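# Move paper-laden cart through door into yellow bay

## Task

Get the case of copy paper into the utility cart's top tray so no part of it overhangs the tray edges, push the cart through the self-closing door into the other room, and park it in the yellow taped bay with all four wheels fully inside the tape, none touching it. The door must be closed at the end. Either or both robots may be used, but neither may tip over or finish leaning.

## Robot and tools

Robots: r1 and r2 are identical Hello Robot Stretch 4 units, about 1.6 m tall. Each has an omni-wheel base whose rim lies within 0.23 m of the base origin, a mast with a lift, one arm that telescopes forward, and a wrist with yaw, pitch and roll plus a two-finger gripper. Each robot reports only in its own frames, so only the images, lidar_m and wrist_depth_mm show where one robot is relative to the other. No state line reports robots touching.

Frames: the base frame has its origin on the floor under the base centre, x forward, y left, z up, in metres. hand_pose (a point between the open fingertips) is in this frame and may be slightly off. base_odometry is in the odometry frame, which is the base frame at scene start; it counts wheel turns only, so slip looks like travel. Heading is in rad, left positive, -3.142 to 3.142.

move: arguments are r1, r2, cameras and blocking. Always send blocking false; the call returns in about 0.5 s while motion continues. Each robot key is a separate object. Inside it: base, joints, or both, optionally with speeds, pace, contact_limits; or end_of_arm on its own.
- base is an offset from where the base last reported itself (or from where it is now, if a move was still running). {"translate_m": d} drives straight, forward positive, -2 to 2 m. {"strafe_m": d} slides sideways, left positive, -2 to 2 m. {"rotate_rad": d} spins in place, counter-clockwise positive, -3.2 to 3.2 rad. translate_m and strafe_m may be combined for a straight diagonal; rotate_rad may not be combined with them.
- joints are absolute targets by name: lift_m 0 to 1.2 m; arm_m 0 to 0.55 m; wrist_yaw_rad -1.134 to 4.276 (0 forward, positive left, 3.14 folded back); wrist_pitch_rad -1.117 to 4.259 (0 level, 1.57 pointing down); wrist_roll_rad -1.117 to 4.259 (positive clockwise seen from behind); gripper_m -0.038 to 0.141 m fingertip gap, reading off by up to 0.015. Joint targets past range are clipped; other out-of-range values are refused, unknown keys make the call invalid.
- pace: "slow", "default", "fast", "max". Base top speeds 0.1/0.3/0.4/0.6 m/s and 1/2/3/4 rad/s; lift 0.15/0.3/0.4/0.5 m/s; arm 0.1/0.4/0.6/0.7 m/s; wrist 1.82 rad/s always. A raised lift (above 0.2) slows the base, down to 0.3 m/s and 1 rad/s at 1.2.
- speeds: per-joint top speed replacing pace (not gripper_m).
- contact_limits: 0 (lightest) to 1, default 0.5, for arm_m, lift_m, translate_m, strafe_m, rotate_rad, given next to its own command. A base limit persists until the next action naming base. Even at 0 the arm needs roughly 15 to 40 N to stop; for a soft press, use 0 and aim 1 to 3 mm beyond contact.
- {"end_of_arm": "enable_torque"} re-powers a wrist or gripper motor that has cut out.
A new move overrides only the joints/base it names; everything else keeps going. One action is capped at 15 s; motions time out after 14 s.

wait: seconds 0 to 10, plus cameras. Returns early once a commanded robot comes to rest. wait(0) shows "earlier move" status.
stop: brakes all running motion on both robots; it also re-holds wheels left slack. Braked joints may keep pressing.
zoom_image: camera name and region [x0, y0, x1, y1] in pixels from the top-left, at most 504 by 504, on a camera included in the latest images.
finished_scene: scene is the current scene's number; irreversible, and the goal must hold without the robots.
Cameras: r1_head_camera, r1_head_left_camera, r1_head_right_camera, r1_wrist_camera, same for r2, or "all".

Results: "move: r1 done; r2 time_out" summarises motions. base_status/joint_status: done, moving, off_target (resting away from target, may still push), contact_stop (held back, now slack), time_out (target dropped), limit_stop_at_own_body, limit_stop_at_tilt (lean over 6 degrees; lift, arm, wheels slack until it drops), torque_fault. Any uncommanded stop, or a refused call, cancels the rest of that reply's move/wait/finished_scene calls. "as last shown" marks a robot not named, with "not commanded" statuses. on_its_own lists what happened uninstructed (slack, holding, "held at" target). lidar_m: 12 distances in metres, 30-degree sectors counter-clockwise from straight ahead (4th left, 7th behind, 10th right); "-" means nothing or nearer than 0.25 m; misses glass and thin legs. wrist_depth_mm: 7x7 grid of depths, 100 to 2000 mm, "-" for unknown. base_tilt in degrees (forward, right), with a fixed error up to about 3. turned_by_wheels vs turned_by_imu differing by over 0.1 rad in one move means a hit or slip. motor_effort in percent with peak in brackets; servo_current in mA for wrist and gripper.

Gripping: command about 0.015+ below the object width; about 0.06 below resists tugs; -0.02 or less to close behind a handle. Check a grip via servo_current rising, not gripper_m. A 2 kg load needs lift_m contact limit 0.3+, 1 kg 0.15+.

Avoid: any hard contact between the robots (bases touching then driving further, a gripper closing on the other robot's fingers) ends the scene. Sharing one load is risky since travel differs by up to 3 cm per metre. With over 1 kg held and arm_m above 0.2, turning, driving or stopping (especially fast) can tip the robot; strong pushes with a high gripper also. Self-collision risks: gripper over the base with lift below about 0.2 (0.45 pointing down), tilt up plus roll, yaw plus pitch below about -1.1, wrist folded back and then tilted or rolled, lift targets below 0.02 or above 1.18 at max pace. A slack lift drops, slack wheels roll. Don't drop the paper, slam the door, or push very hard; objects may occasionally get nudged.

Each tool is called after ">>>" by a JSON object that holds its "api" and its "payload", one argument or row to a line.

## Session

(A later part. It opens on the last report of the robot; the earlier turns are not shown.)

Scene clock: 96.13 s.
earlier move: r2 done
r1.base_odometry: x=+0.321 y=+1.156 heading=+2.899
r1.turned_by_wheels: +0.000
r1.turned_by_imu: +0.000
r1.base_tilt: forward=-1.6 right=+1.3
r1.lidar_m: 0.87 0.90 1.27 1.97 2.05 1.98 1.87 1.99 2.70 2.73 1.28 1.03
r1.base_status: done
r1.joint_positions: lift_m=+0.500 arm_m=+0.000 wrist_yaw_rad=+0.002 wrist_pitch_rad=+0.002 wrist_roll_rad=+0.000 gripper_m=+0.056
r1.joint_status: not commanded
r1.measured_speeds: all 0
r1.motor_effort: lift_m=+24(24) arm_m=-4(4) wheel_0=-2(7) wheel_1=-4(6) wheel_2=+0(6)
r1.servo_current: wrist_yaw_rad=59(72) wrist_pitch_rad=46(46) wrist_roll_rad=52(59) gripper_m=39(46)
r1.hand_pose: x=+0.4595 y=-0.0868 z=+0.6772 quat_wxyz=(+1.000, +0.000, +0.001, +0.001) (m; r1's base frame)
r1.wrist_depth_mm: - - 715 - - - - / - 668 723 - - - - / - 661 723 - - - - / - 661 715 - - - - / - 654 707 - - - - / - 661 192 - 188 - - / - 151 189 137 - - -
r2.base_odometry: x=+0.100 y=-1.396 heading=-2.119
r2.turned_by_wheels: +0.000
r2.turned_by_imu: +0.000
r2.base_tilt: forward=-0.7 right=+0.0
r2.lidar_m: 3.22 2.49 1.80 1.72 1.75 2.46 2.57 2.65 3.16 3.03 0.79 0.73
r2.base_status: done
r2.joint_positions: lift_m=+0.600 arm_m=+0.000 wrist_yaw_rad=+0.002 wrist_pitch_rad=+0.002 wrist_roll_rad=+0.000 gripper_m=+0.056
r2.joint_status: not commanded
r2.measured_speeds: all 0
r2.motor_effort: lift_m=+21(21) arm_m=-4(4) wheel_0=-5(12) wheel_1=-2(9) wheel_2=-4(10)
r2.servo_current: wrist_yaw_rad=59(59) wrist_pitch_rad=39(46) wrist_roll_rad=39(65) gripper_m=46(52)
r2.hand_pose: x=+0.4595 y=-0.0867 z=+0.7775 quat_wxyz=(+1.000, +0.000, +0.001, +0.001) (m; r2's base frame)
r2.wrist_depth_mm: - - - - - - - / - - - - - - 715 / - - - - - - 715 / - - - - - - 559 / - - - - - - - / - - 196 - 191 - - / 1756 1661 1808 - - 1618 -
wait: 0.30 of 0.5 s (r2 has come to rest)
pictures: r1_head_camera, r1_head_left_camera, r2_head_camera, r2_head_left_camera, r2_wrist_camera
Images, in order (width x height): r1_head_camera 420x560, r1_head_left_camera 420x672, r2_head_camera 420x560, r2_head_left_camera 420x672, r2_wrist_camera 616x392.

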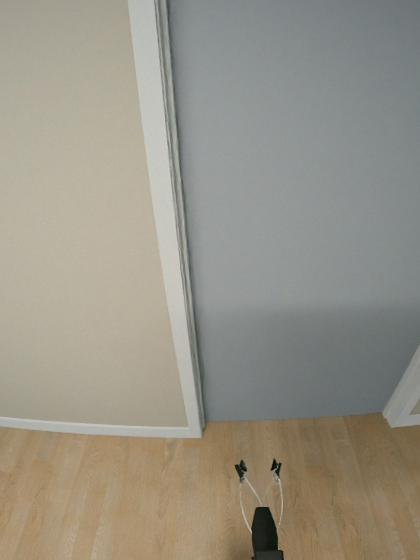

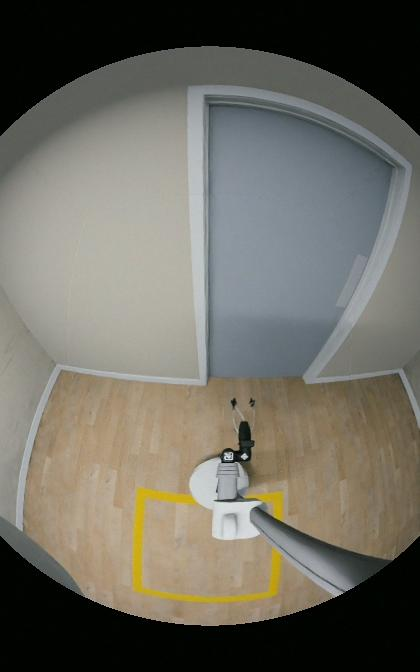

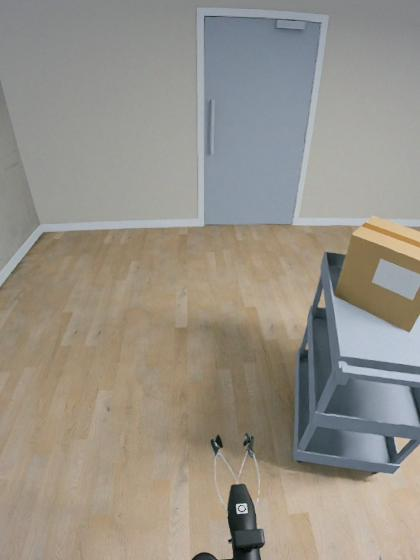

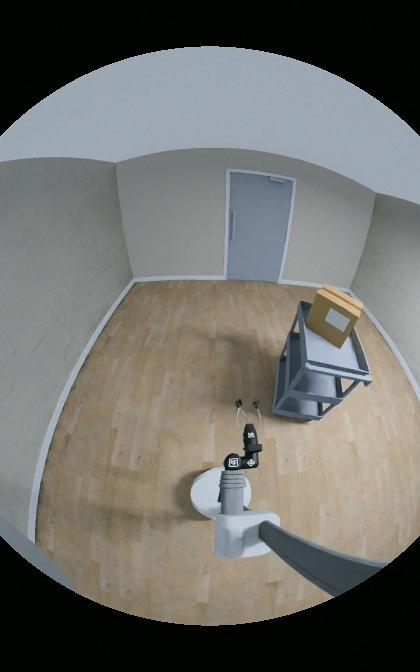

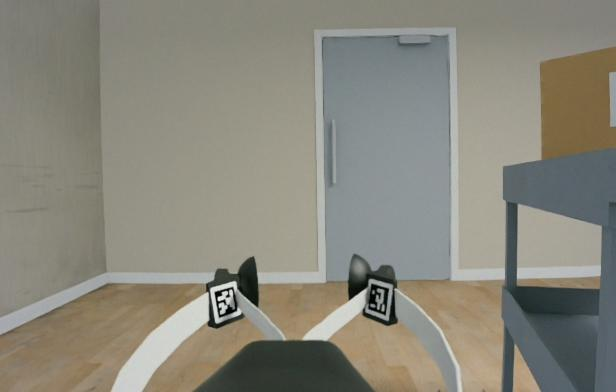

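>>> {"api": "move", "payload": {
  "blocking": false,
  "r2": {"base":{"translate_m":2.0},"joints":{"lift_m":0.8},"pace":"fast"},
  "cameras": []
}}

>>> {"api": "wait", "payload": {
  "seconds": 8,
  "cameras": []
}}

>>> {"api": "move", "payload": {
  "blocking": false,
  "r2": {"base":{"strafe_m":-0.235},"joints":{"gripper_m":0.1}},
  "cameras": []
}}

>>> {"api": "wait", "payload": {
  "seconds": 3,
  "cameras": ["r2_head_camera","r2_head_left_camera","r2_wrist_camera"]
}}

Scene clock: 113.83 s.
move: r2 moving
r1: as last shown
r1.lidar_m: 0.87 0.93 1.27 1.95 2.04 1.99 1.89 1.99 2.69 2.75 1.24 0.99
r1.motor_effort: lift_m=+24(24) arm_m=-4(4) wheel_0=-2(3) wheel_1=-3(4) wheel_2=+0(0)
r1.servo_current: wrist_yaw_rad=52(52) wrist_pitch_rad=46(52) wrist_roll_rad=39(52) gripper_m=39(46)
r1.wrist_depth_mm: - - 715 - - - - / - 661 715 - - - - / - 661 715 - - - - / - 668 715 - - - - / - 647 715 - - - - / - 661 191 - 187 - - / - 151 189 137 - - -
r2.base_odometry: x=+0.074 y=-1.439 heading=-2.119
r2.turned_by_wheels: +0.000
r2.turned_by_imu: +0.001
r2.base_tilt: forward=-0.7 right=+0.1
r2.lidar_m: 3.14 2.52 1.81 1.72 1.75 2.43 2.61 2.71 3.16 3.02 0.73 0.65
r2.base_status: translate_m moving
r2.joint_positions: lift_m=+0.663 arm_m=+0.000 wrist_yaw_rad=+0.002 wrist_pitch_rad=+0.002 wrist_roll_rad=+0.000 gripper_m=+0.056
r2.joint_status: lift_m moving
r2.measured_speeds: translate_m=+0.193 strafe_m=-0.001 rotate_rad=+0.000 lift_m=+0.243 arm_m=+0.000 wrist_yaw_rad=+0.000 wrist_pitch_rad=+0.000 wrist_roll_rad=+0.000
r2.motor_effort: lift_m=+23(25) arm_m=-4(4) wheel_0=+10(11) wheel_1=+6(9) wheel_2=-14(15)
r2.servo_current: wrist_yaw_rad=46(52) wrist_pitch_rad=39(46) wrist_roll_rad=46(52) gripper_m=52(52)
r2.hand_pose: x=+0.4595 y=-0.0867 z=+0.8407 quat_wxyz=(+1.000, +0.000, +0.001, +0.001) (m; r2's base frame)
r2.wrist_depth_mm: - - - - - - - / - - - - - - - / - - - - - - 691 / - - - - - - 661 / - - - - - - - / - - 196 - 191 - - / 1863 1756 1921 - - 1661 -
pictures: none
No camera images: "cameras" was empty.

Scene clock: 119.63 s.
earlier move: r2 done
r1.base_odometry: x=+0.321 y=+1.156 heading=+2.899
r1.turned_by_wheels: +0.000
r1.turned_by_imu: +0.000
r1.base_tilt: forward=-1.6 right=+1.3
r1.lidar_m: 0.88 0.91 1.28 1.96 2.05 1.98 1.89 2.00 2.71 2.74 1.28 1.01
r1.base_status: not commanded
r1.joint_positions: lift_m=+0.500 arm_m=+0.000 wrist_yaw_rad=+0.002 wrist_pitch_rad=+0.002 wrist_roll_rad=+0.000 gripper_m=+0.056
r1.joint_status: not commanded
r1.measured_speeds: all 0
r1.motor_effort: lift_m=+24(24) arm_m=-4(4) wheel_0=-3(4) wheel_1=-3(4) wheel_2=+0(1)
r1.servo_current: wrist_yaw_rad=46(72) wrist_pitch_rad=39(52) wrist_roll_rad=46(72) gripper_m=39(46)
r1.hand_pose: x=+0.4595 y=-0.0868 z=+0.6772 quat_wxyz=(+1.000, +0.000, +0.001, +0.001) (m; r1's base frame)
r1.wrist_depth_mm: - - 715 - - - - / - 661 715 - - - - / - 668 715 - - - - / - 668 715 - - - - / - 647 707 - - - - / - 661 191 - 188 - - / - 150 189 137 - - -
r2.base_odometry: x=-0.942 y=-3.103 heading=-2.119
r2.turned_by_wheels: +0.000
r2.turned_by_imu: +0.004
r2.base_tilt: forward=-0.7 right=+0.1
r2.lidar_m: 1.21 1.31 1.81 1.74 1.85 2.46 - 0.94 1.17 2.98 1.83 1.30
r2.base_status: done
r2.joint_positions: lift_m=+0.800 arm_m=+0.000 wrist_yaw_rad=+0.002 wrist_pitch_rad=+0.002 wrist_roll_rad=+0.000 gripper_m=+0.056
r2.joint_status: all done
r2.measured_speeds: all 0
r2.motor_effort: lift_m=+21(25) arm_m=-4(4) wheel_0=+2(12) wheel_1=+1(10) wheel_2=+1(16)
r2.servo_current: wrist_yaw_rad=46(65) wrist_pitch_rad=39(52) wrist_roll_rad=39(65) gripper_m=52(59)
r2.hand_pose: x=+0.4595 y=-0.0867 z=+0.9775 quat_wxyz=(+1.000, +0.000, +0.001, +0.001) (m; r2's base frame)
r2.wrist_depth_mm: - - - - - - - / - - - - - - - / - - - - - - - / - - - - - - - / - - - - - - - / - - 189 - 187 - - / - - - - - - -
wait: 5.80 of 8 s (r2 has come to rest)
pictures: none
No camera images: "cameras" was empty.

Scene clock: 120.13 s.
move: r2 moving
r1: as last shown
r1.lidar_m: 0.88 0.92 1.25 1.96 2.05 1.99 1.88 2.00 2.70 2.74 1.25 1.01
r1.motor_effort: lift_m=+24(24) arm_m=-4(4) wheel_0=-3(3) wheel_1=-3(4) wheel_2=+0(1)
r1.servo_current: wrist_yaw_rad=59(65) wrist_pitch_rad=33(46) wrist_roll_rad=39(52) gripper_m=52(52)
r1.wrist_depth_mm: - - 715 - - - - / - 654 715 - - - - / - 668 715 - - - - / - 668 707 - - - - / - 654 715 - - - - / - 668 192 - 187 - - / - 151 189 137 - - -
r2.base_odometry: x=-0.973 y=-3.084 heading=-2.119
r2.turned_by_wheels: +0.000
r2.turned_by_imu: +0.000
r2.base_tilt: forward=-0.7 right=+0.1
r2.lidar_m: 1.19 1.29 1.80 1.78 1.85 2.49 1.44 0.94 1.19 2.97 1.83 1.33
r2.base_status: strafe_m moving
r2.joint_positions: lift_m=+0.800 arm_m=+0.000 wrist_yaw_rad=+0.002 wrist_pitch_rad=+0.002 wrist_roll_rad=+0.000 gripper_m=+0.075
r2.joint_status: gripper_m moving
r2.measured_speeds: translate_m=+0.001 strafe_m=-0.140 rotate_rad=-0.003 lift_m=+0.000 arm_m=+0.000 wrist_yaw_rad=+0.000 wrist_pitch_rad=+0.000 wrist_roll_rad=+0.000
r2.motor_effort: lift_m=+21(21) arm_m=-4(4) wheel_0=+9(11) wheel_1=-11(11) wheel_2=+1(1)
r2.servo_current: wrist_yaw_rad=39(59) wrist_pitch_rad=39(46) wrist_roll_rad=52(59) gripper_m=104(104)
r2.hand_pose: x=+0.4595 y=-0.0867 z=+0.9775 quat_wxyz=(+1.000, +0.000, +0.001, +0.001) (m; r2's base frame)
r2.wrist_depth_mm: - - - - - - - / - - - - - - - / - - - - - - - / - - - - - - - / - - - - - - - / - - 189 - 188 - - / - - - - - - -
pictures: none
No camera images: "cameras" was empty.

Scene clock: 121.73 s.
earlier move: r2 done
r1.base_odometry: x=+0.321 y=+1.156 heading=+2.899
r1.turned_by_wheels: +0.000
r1.turned_by_imu: +0.000
r1.base_tilt: forward=-1.6 right=+1.3
r1.lidar_m: 0.89 0.91 1.28 1.95 2.05 1.98 1.89 1.99 2.69 2.73 1.29 1.00
r1.base_status: not commanded
r1.joint_positions: lift_m=+0.500 arm_m=+0.000 wrist_yaw_rad=+0.002 wrist_pitch_rad=+0.002 wrist_roll_rad=+0.000 gripper_m=+0.056
r1.joint_status: not commanded
r1.measured_speeds: all 0
r1.motor_effort: lift_m=+24(24) arm_m=-4(4) wheel_0=-3(3) wheel_1=-3(4) wheel_2=+0(1)
r1.servo_current: wrist_yaw_rad=46(65) wrist_pitch_rad=39(52) wrist_roll_rad=52(72) gripper_m=46(52)
r1.hand_pose: x=+0.4595 y=-0.0868 z=+0.6772 quat_wxyz=(+1.000, +0.000, +0.001, +0.001) (m; r1's base frame)
r1.wrist_depth_mm: - - 723 - - - - / - 661 715 - - - - / - 668 707 - - - - / - 668 715 - - - - / - 654 723 - - - - / - 647 192 - 187 - - / - 151 189 137 - - -
r2.base_odometry: x=-1.143 y=-2.981 heading=-2.119
r2.turned_by_wheels: +0.000
r2.turned_by_imu: +0.000
r2.base_tilt: forward=-0.7 right=+0.1
r2.lidar_m: 1.20 1.31 1.80 1.97 2.05 2.79 1.07 0.83 2.89 2.77 1.84 1.34
r2.base_status: done
r2.joint_positions: lift_m=+0.800 arm_m=+0.000 wrist_yaw_rad=+0.002 wrist_pitch_rad=+0.002 wrist_roll_rad=+0.000 gripper_m=+0.100
r2.joint_status: all done
r2.measured_speeds: all 0
r2.motor_effort: lift_m=+20(21) arm_m=-3(4) wheel_0=+1(13) wheel_1=-1(13) wheel_2=+0(2)
r2.servo_current: wrist_yaw_rad=39(59) wrist_pitch_rad=39(46) wrist_roll_rad=46(59) gripper_m=52(104)
r2.hand_pose: x=+0.4595 y=-0.0867 z=+0.9776 quat_wxyz=(+1.000, +0.000, +0.001, +0.001) (m; r2's base frame)
r2.wrist_depth_mm: - - - - - - - / - - - - - - - / - - - - - - - / - - - - - - - / - - 1060 - - - - / - - 190 - 185 - - / - - - - - - -
wait: 1.60 of 3 s (r2 has come to rest)
pictures: r2_head_camera, r2_head_left_camera, r2_wrist_camera
Images, in order (width x height): r2_head_camera 420x560, r2_head_left_camera 420x672, r2_wrist_camera 616x392.

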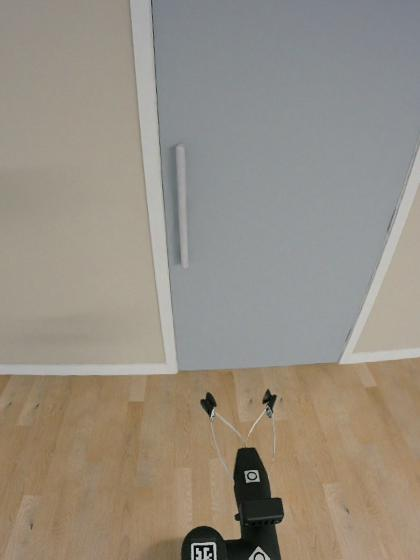

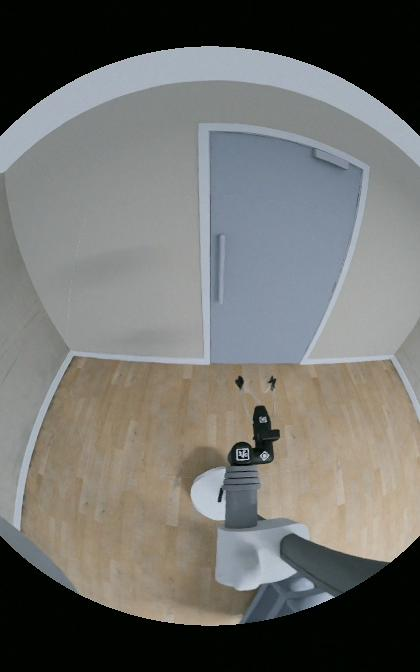

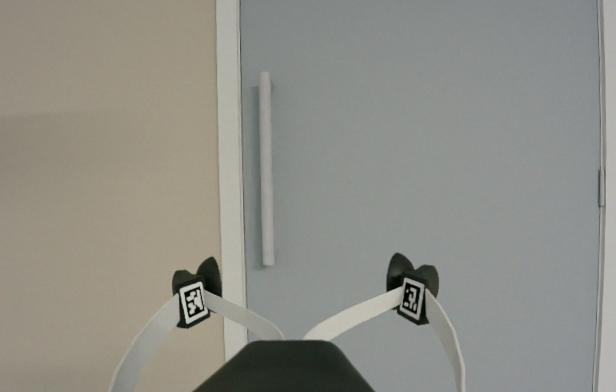

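>>> {"api": "move", "payload": {
  "blocking": false,
  "r2": {"base":{"translate_m":0.48,"strafe_m":0.105},"joints":{"lift_m":0.87}},
  "cameras": []
}}

>>> {"api": "wait", "payload": {
  "seconds": 5,
  "cameras": ["r2_head_camera","r2_wrist_camera"]
}}

Scene clock: 129.40 s.
move: r2 moving
r1: as last shown
r1.lidar_m: 0.87 0.92 1.27 1.96 2.02 1.98 1.86 1.98 2.69 2.73 1.29 1.01
r1.servo_current: wrist_yaw_rad=46(65) wrist_pitch_rad=39(46) wrist_roll_rad=46(52) gripper_m=46(46)
r1.wrist_depth_mm: - - 715 - - - - / - 668 715 - - - - / - 661 707 - - - - / - 661 715 - - - - / - 661 723 - - - - / - 661 192 - 187 - - / - 151 189 137 - - -
r2.base_odometry: x=-1.153 y=-3.011 heading=-2.119
r2.turned_by_wheels: +0.000
r2.turned_by_imu: +0.001
r2.base_tilt: forward=-0.7 right=+0.1
r2.lidar_m: 1.17 1.27 1.75 1.93 2.05 2.79 1.08 0.86 2.90 2.77 1.74 1.28
r2.base_status: translate_m moving; strafe_m moving
r2.joint_positions: lift_m=+0.837 arm_m=+0.000 wrist_yaw_rad=+0.002 wrist_pitch_rad=+0.002 wrist_roll_rad=+0.000 gripper_m=+0.100
r2.joint_status: lift_m moving
r2.measured_speeds: translate_m=+0.122 strafe_m=+0.027 rotate_rad=+0.000 lift_m=+0.141 arm_m=+0.000 wrist_yaw_rad=+0.000 wrist_pitch_rad=+0.000 wrist_roll_rad=+0.000
r2.motor_effort: lift_m=+24(24) arm_m=-4(4) wheel_0=+5(8) wheel_1=+8(10) wheel_2=-12(13)
r2.servo_current: wrist_yaw_rad=52(59) wrist_pitch_rad=39(46) wrist_roll_rad=59(59) gripper_m=52(52)
r2.hand_pose: x=+0.4595 y=-0.0867 z=+1.0153 quat_wxyz=(+1.000, +0.000, +0.001, +0.001) (m; r2's base frame)
r2.wrist_depth_mm: - - - - - - - / - - - - - - - / - - - - - - - / - - - - - - - / - - - - - - - / - - 194 - 186 - - / - - - - - - -
pictures: none
No camera images: "cameras" was empty.

Scene clock: 132.00 s.
earlier move: r2 done
r1.base_odometry: x=+0.321 y=+1.156 heading=+2.899
r1.turned_by_wheels: +0.000
r1.turned_by_imu: +0.000
r1.base_tilt: forward=-1.6 right=+1.3
r1.lidar_m: 0.89 0.91 1.25 1.96 2.05 1.99 1.87 2.00 2.71 2.75 1.28 0.99
r1.base_status: not commanded
r1.joint_positions: lift_m=+0.500 arm_m=+0.000 wrist_yaw_rad=+0.002 wrist_pitch_rad=+0.002 wrist_roll_rad=+0.000 gripper_m=+0.056
r1.joint_status: not commanded
r1.measured_speeds: all 0
r1.motor_effort: lift_m=+24(24) arm_m=-4(4) wheel_0=-3(3) wheel_1=-4(4) wheel_2=+0(1)
r1.servo_current: wrist_yaw_rad=52(72) wrist_pitch_rad=46(52) wrist_roll_rad=65(65) gripper_m=39(46)
r1.hand_pose: x=+0.4595 y=-0.0868 z=+0.6772 quat_wxyz=(+1.000, +0.000, +0.001, +0.001) (m; r1's base frame)
r1.wrist_depth_mm: - - 707 - - - - / - 654 707 - - - - / - 668 707 - - - - / - 661 707 - - - - / - 661 707 - - - - / - 661 193 - 186 - - / - 150 189 137 - - -
r2.base_odometry: x=-1.303 y=-3.445 heading=-2.119
r2.turned_by_wheels: +0.000
r2.turned_by_imu: +0.001
r2.base_tilt: forward=-0.6 right=+0.0
r2.lidar_m: 0.72 0.82 1.14 1.87 1.97 2.65 1.51 1.32 2.99 2.86 1.16 0.83
r2.base_status: done
r2.joint_positions: lift_m=+0.870 arm_m=+0.000 wrist_yaw_rad=+0.002 wrist_pitch_rad=+0.002 wrist_roll_rad=+0.000 gripper_m=+0.100
r2.joint_status: all done
r2.measured_speeds: all 0
r2.motor_effort: lift_m=+21(24) arm_m=-4(4) wheel_0=+3(9) wheel_1=+3(10) wheel_2=-4(14)
r2.servo_current: wrist_yaw_rad=46(65) wrist_pitch_rad=46(46) wrist_roll_rad=46(65) gripper_m=46(59)
r2.hand_pose: x=+0.4595 y=-0.0867 z=+1.0475 quat_wxyz=(+1.000, +0.000, +0.001, +0.001) (m; r2's base frame)
r2.wrist_depth_mm: - - 544 - - - - / - - 544 480 - - - / - - 549 - - - - / - - 554 - - - - / - - 559 480 - - - / - - 193 480 185 - - / - - - - - - -
wait: 2.60 of 5 s (r2 has come to rest)
pictures: r2_head_camera, r2_wrist_camera
Images, in order (width x height): r2_head_camera 420x560, r2_wrist_camera 616x392.

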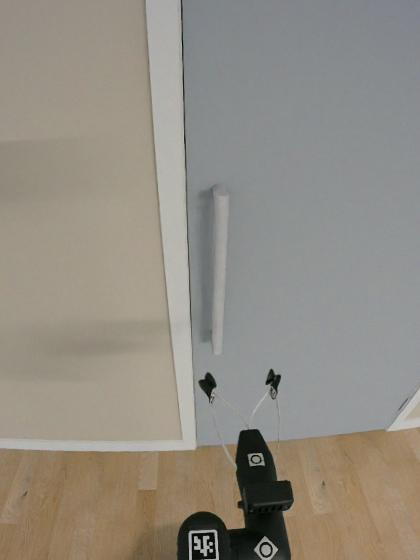

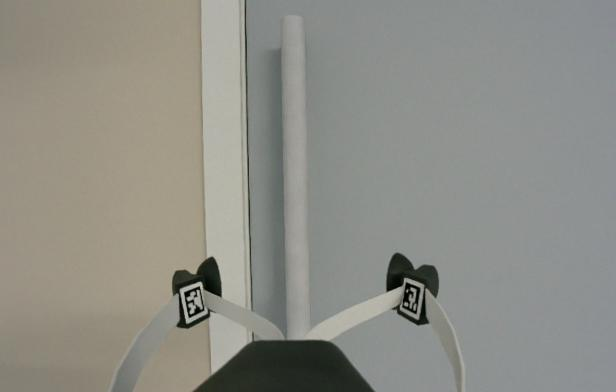

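>>> {"api": "move", "payload": {
  "blocking": false,
  "r2": {"base":{"translate_m":0.22,"strafe_m":0.014},"pace":"slow"},
  "cameras": []
}}

>>> {"api": "wait", "payload": {
  "seconds": 5,
  "cameras": ["r2_head_camera","r2_wrist_camera"]
}}

Scene clock: 148.27 s.
move: r2 moving
r1: as last shown
r1.lidar_m: 0.87 0.93 1.28 1.97 2.05 1.98 1.89 1.99 2.72 2.74 1.29 1.01
r1.motor_effort: lift_m=+24(24) arm_m=-4(4) wheel_0=-2(3) wheel_1=-4(4) wheel_2=+0(1)
r1.servo_current: wrist_yaw_rad=46(65) wrist_pitch_rad=39(46) wrist_roll_rad=46(65) gripper_m=39(52)
r1.wrist_depth_mm: - - 715 - - - - / - 661 707 - - - - / - 661 707 - - - - / - 661 723 - - - - / - 654 715 - - - - / - 661 192 - 187 - - / - 151 189 137 - - -
r2.base_odometry: x=-1.309 y=-3.456 heading=-2.118
r2.turned_by_wheels: +0.000
r2.turned_by_imu: +0.001
r2.base_tilt: forward=-0.7 right=+0.1
r2.lidar_m: 0.72 0.80 1.09 1.87 1.96 2.69 1.51 1.35 3.00 2.86 1.11 0.82
r2.base_status: translate_m moving; strafe_m moving
r2.joint_positions: lift_m=+0.870 arm_m=+0.000 wrist_yaw_rad=+0.002 wrist_pitch_rad=+0.002 wrist_roll_rad=+0.000 gripper_m=+0.100
r2.joint_status: not commanded
r2.measured_speeds: translate_m=+0.048 strafe_m=+0.003 rotate_rad=-0.001 lift_m=+0.000 arm_m=+0.000 wrist_yaw_rad=+0.000 wrist_pitch_rad=+0.000 wrist_roll_rad=+0.000
r2.motor_effort: lift_m=+21(21) arm_m=-4(4) wheel_0=+9(9) wheel_1=+7(7) wheel_2=-10(10)
r2.servo_current: wrist_yaw_rad=46(52) wrist_pitch_rad=46(46) wrist_roll_rad=39(52) gripper_m=52(52)
r2.hand_pose: x=+0.4595 y=-0.0867 z=+1.0475 quat_wxyz=(+1.000, +0.000, +0.001, +0.001) (m; r2's base frame)
r2.wrist_depth_mm: - - 530 - - - - / - - 530 469 - - - / - - 539 466 - - - / - - 535 466 - - - / - - 544 480 - - - / - - 193 473 185 - - / - - - - - - -
pictures: none
No camera images: "cameras" was empty.

Scene clock: 151.27 s.
earlier move: r2 done
r1.base_odometry: x=+0.321 y=+1.156 heading=+2.899
r1.turned_by_wheels: +0.000
r1.turned_by_imu: +0.000
r1.base_tilt: forward=-1.6 right=+1.3
r1.lidar_m: 0.87 0.92 1.27 1.96 2.04 1.98 1.88 1.99 2.67 2.73 1.24 1.01
r1.base_status: not commanded
r1.joint_positions: lift_m=+0.500 arm_m=+0.000 wrist_yaw_rad=+0.002 wrist_pitch_rad=+0.002 wrist_roll_rad=+0.000 gripper_m=+0.056
r1.joint_status: not commanded
r1.measured_speeds: all 0
r1.motor_effort: lift_m=+24(24) arm_m=-4(4) wheel_0=-3(3) wheel_1=-4(4) wheel_2=+0(1)
r1.servo_current: wrist_yaw_rad=52(72) wrist_pitch_rad=26(52) wrist_roll_rad=33(72) gripper_m=39(52)
r1.hand_pose: x=+0.4595 y=-0.0868 z=+0.6772 quat_wxyz=(+1.000, +0.000, +0.001, +0.001) (m; r1's base frame)
r1.wrist_depth_mm: - - 707 - - - - / - 661 715 - - - - / - 661 715 - - - - / - 668 715 - - - - / - 661 715 - - - - / - 654 193 - 187 - - / - 151 189 137 - - -
r2.base_odometry: x=-1.405 y=-3.640 heading=-2.118
r2.turned_by_wheels: +0.000
r2.turned_by_imu: +0.000
r2.base_tilt: forward=-0.7 right=+0.0
r2.lidar_m: 0.46 0.59 0.82 1.86 1.94 2.67 1.67 1.54 3.03 2.32 0.83 0.57
r2.base_status: done
r2.joint_positions: lift_m=+0.870 arm_m=+0.000 wrist_yaw_rad=+0.002 wrist_pitch_rad=+0.002 wrist_roll_rad=+0.000 gripper_m=+0.100
r2.joint_status: not commanded
r2.measured_speeds: all 0
r2.motor_effort: lift_m=+21(21) arm_m=-4(4) wheel_0=+4(10) wheel_1=+4(9) wheel_2=-6(11)
r2.servo_current: wrist_yaw_rad=26(65) wrist_pitch_rad=39(52) wrist_roll_rad=52(59) gripper_m=52(59)
r2.hand_pose: x=+0.4595 y=-0.0867 z=+1.0475 quat_wxyz=(+1.000, +0.000, +0.001, +0.001) (m; r2's base frame)
r2.wrist_depth_mm: 343 340 336 262 332 330 327 / 345 342 338 266 334 332 330 / 347 343 340 268 338 332 330 / 349 345 342 340 338 338 334 / 351 347 345 342 340 338 336 / 353 349 197 266 197 342 336 / 355 351 338 - 343 340 340
wait: 3.00 of 5 s (r2 has come to rest)
pictures: r2_head_camera, r2_wrist_camera
Images, in order (width x height): r2_head_camera 420x560, r2_wrist_camera 616x392.

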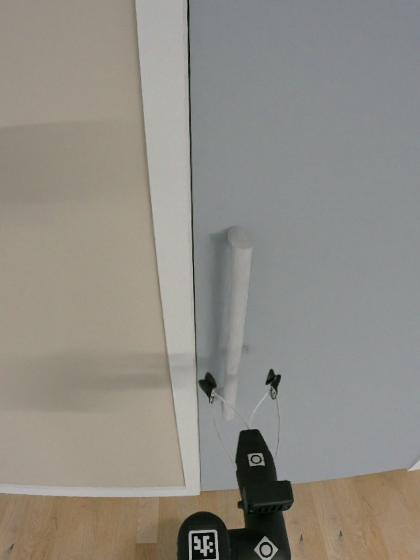

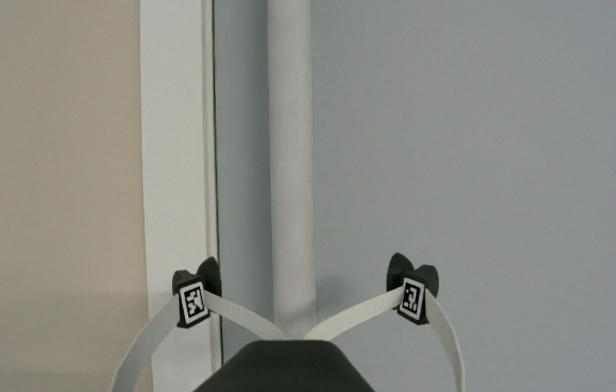

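>>> {"api": "move", "payload": {
  "blocking": false,
  "r2": {"base":{"translate_m":0.075,"strafe_m":0.01},"pace":"slow"},
  "cameras": []
}}

>>> {"api": "wait", "payload": {
  "seconds": 3,
  "cameras": ["r2_head_camera","r2_wrist_camera"]
}}

>>> {"api": "move", "payload": {
  "blocking": false,
  "r2": {"joints":{"gripper_m":-0.02}},
  "cameras": []
}}

>>> {"api": "wait", "payload": {
  "seconds": 2,
  "cameras": ["r2_head_camera","r2_wrist_camera"]
}}

Scene clock: 160.27 s.
move: r2 moving
r1: as last shown
r1.lidar_m: 0.88 0.93 1.26 1.96 2.05 1.97 1.88 1.99 2.72 2.75 1.29 1.00
r1.motor_effort: lift_m=+24(24) arm_m=-4(4) wheel_0=-3(3) wheel_1=-3(4) wheel_2=+0(1)
r1.servo_current: wrist_yaw_rad=52(65) wrist_pitch_rad=39(46) wrist_roll_rad=46(52) gripper_m=39(46)
r1.wrist_depth_mm: - - 707 - - - - / - 661 715 - - - - / - 668 707 - - - - / - 661 715 - - - - / - 654 707 - - - - / - 661 193 - 187 - - / - 151 189 137 - - -
r2.base_odometry: x=-1.410 y=-3.652 heading=-2.118
r2.turned_by_wheels: +0.000
r2.turned_by_imu: +0.001
r2.base_tilt: forward=-0.6 right=+0.1
r2.lidar_m: 0.49 0.57 0.79 1.86 1.97 2.66 1.69 1.56 3.01 2.26 0.80 0.59
r2.base_status: translate_m moving; strafe_m moving
r2.joint_positions: lift_m=+0.870 arm_m=+0.000 wrist_yaw_rad=+0.002 wrist_pitch_rad=+0.002 wrist_roll_rad=+0.000 gripper_m=+0.100
r2.joint_status: not commanded
r2.measured_speeds: translate_m=+0.048 strafe_m=+0.007 rotate_rad=-0.001 lift_m=+0.000 arm_m=+0.000 wrist_yaw_rad=+0.000 wrist_pitch_rad=+0.000 wrist_roll_rad=+0.000
r2.motor_effort: lift_m=+21(21) arm_m=-4(4) wheel_0=+5(9) wheel_1=+7(8) wheel_2=-8(11)
r2.servo_current: wrist_yaw_rad=46(52) wrist_pitch_rad=39(46) wrist_roll_rad=46(52) gripper_m=46(52)
r2.hand_pose: x=+0.4595 y=-0.0867 z=+1.0475 quat_wxyz=(+1.000, +0.000, +0.001, +0.001) (m; r2's base frame)
r2.wrist_depth_mm: 332 329 327 252 322 319 319 / 334 330 330 255 325 322 320 / 338 336 329 258 327 322 320 / 340 334 334 329 327 324 324 / 342 336 332 329 329 327 325 / 343 340 197 255 197 327 329 / 345 342 325 - 330 330 329
pictures: none
No camera images: "cameras" was empty.

Scene clock: 161.77 s.
earlier move: r2 done
r1.base_odometry: x=+0.321 y=+1.156 heading=+2.899
r1.turned_by_wheels: +0.000
r1.turned_by_imu: +0.000
r1.base_tilt: forward=-1.6 right=+1.3
r1.lidar_m: 0.88 0.91 1.27 1.97 2.05 1.97 1.88 1.98 2.71 2.73 1.26 1.00
r1.base_status: not commanded
r1.joint_positions: lift_m=+0.500 arm_m=+0.000 wrist_yaw_rad=+0.002 wrist_pitch_rad=+0.002 wrist_roll_rad=+0.000 gripper_m=+0.056
r1.joint_status: not commanded
r1.measured_speeds: all 0
r1.motor_effort: lift_m=+24(24) arm_m=-4(4) wheel_0=-3(3) wheel_1=-4(4) wheel_2=+0(1)
r1.servo_current: wrist_yaw_rad=46(65) wrist_pitch_rad=39(52) wrist_roll_rad=46(59) gripper_m=46(46)
r1.hand_pose: x=+0.4595 y=-0.0868 z=+0.6772 quat_wxyz=(+1.000, +0.000, +0.001, +0.001) (m; r1's base frame)
r1.wrist_depth_mm: - - 715 - - - - / - 668 715 - - - - / - 668 707 - - - - / - 676 715 - - - - / - 661 715 - - - - / - 654 191 - 187 - - / - 151 189 137 - - -
r2.base_odometry: x=-1.436 y=-3.709 heading=-2.118
r2.turned_by_wheels: +0.000
r2.turned_by_imu: +0.000
r2.base_tilt: forward=-0.7 right=+0.1
r2.lidar_m: 0.40 0.49 0.69 1.84 1.93 2.65 1.76 1.60 3.01 2.01 0.71 0.49
r2.base_status: done
r2.joint_positions: lift_m=+0.870 arm_m=+0.000 wrist_yaw_rad=+0.002 wrist_pitch_rad=+0.002 wrist_roll_rad=+0.000 gripper_m=+0.100
r2.joint_status: not commanded
r2.measured_speeds: all 0
r2.motor_effort: lift_m=+21(21) arm_m=-4(4) wheel_0=+3(9) wheel_1=+5(8) wheel_2=-5(11)
r2.servo_current: wrist_yaw_rad=52(59) wrist_pitch_rad=39(46) wrist_roll_rad=52(65) gripper_m=52(59)
r2.hand_pose: x=+0.4595 y=-0.0867 z=+1.0475 quat_wxyz=(+1.000, +0.000, +0.001, +0.001) (m; r2's base frame)
r2.wrist_depth_mm: 268 253 265 188 259 258 256 / 270 255 265 184 260 259 257 / 271 256 267 186 263 262 258 / 273 258 268 188 264 263 260 / 274 259 268 190 266 263 262 / 276 259 204 189 197 265 263 / 278 263 268 - 268 266 265
wait: 1.50 of 3 s (r2 has come to rest)
pictures: r2_head_camera, r2_wrist_camera
Images, in order (width x height): r2_head_camera 420x560, r2_wrist_camera 616x392.

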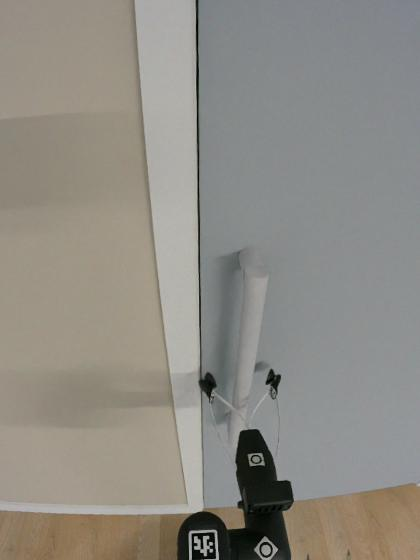

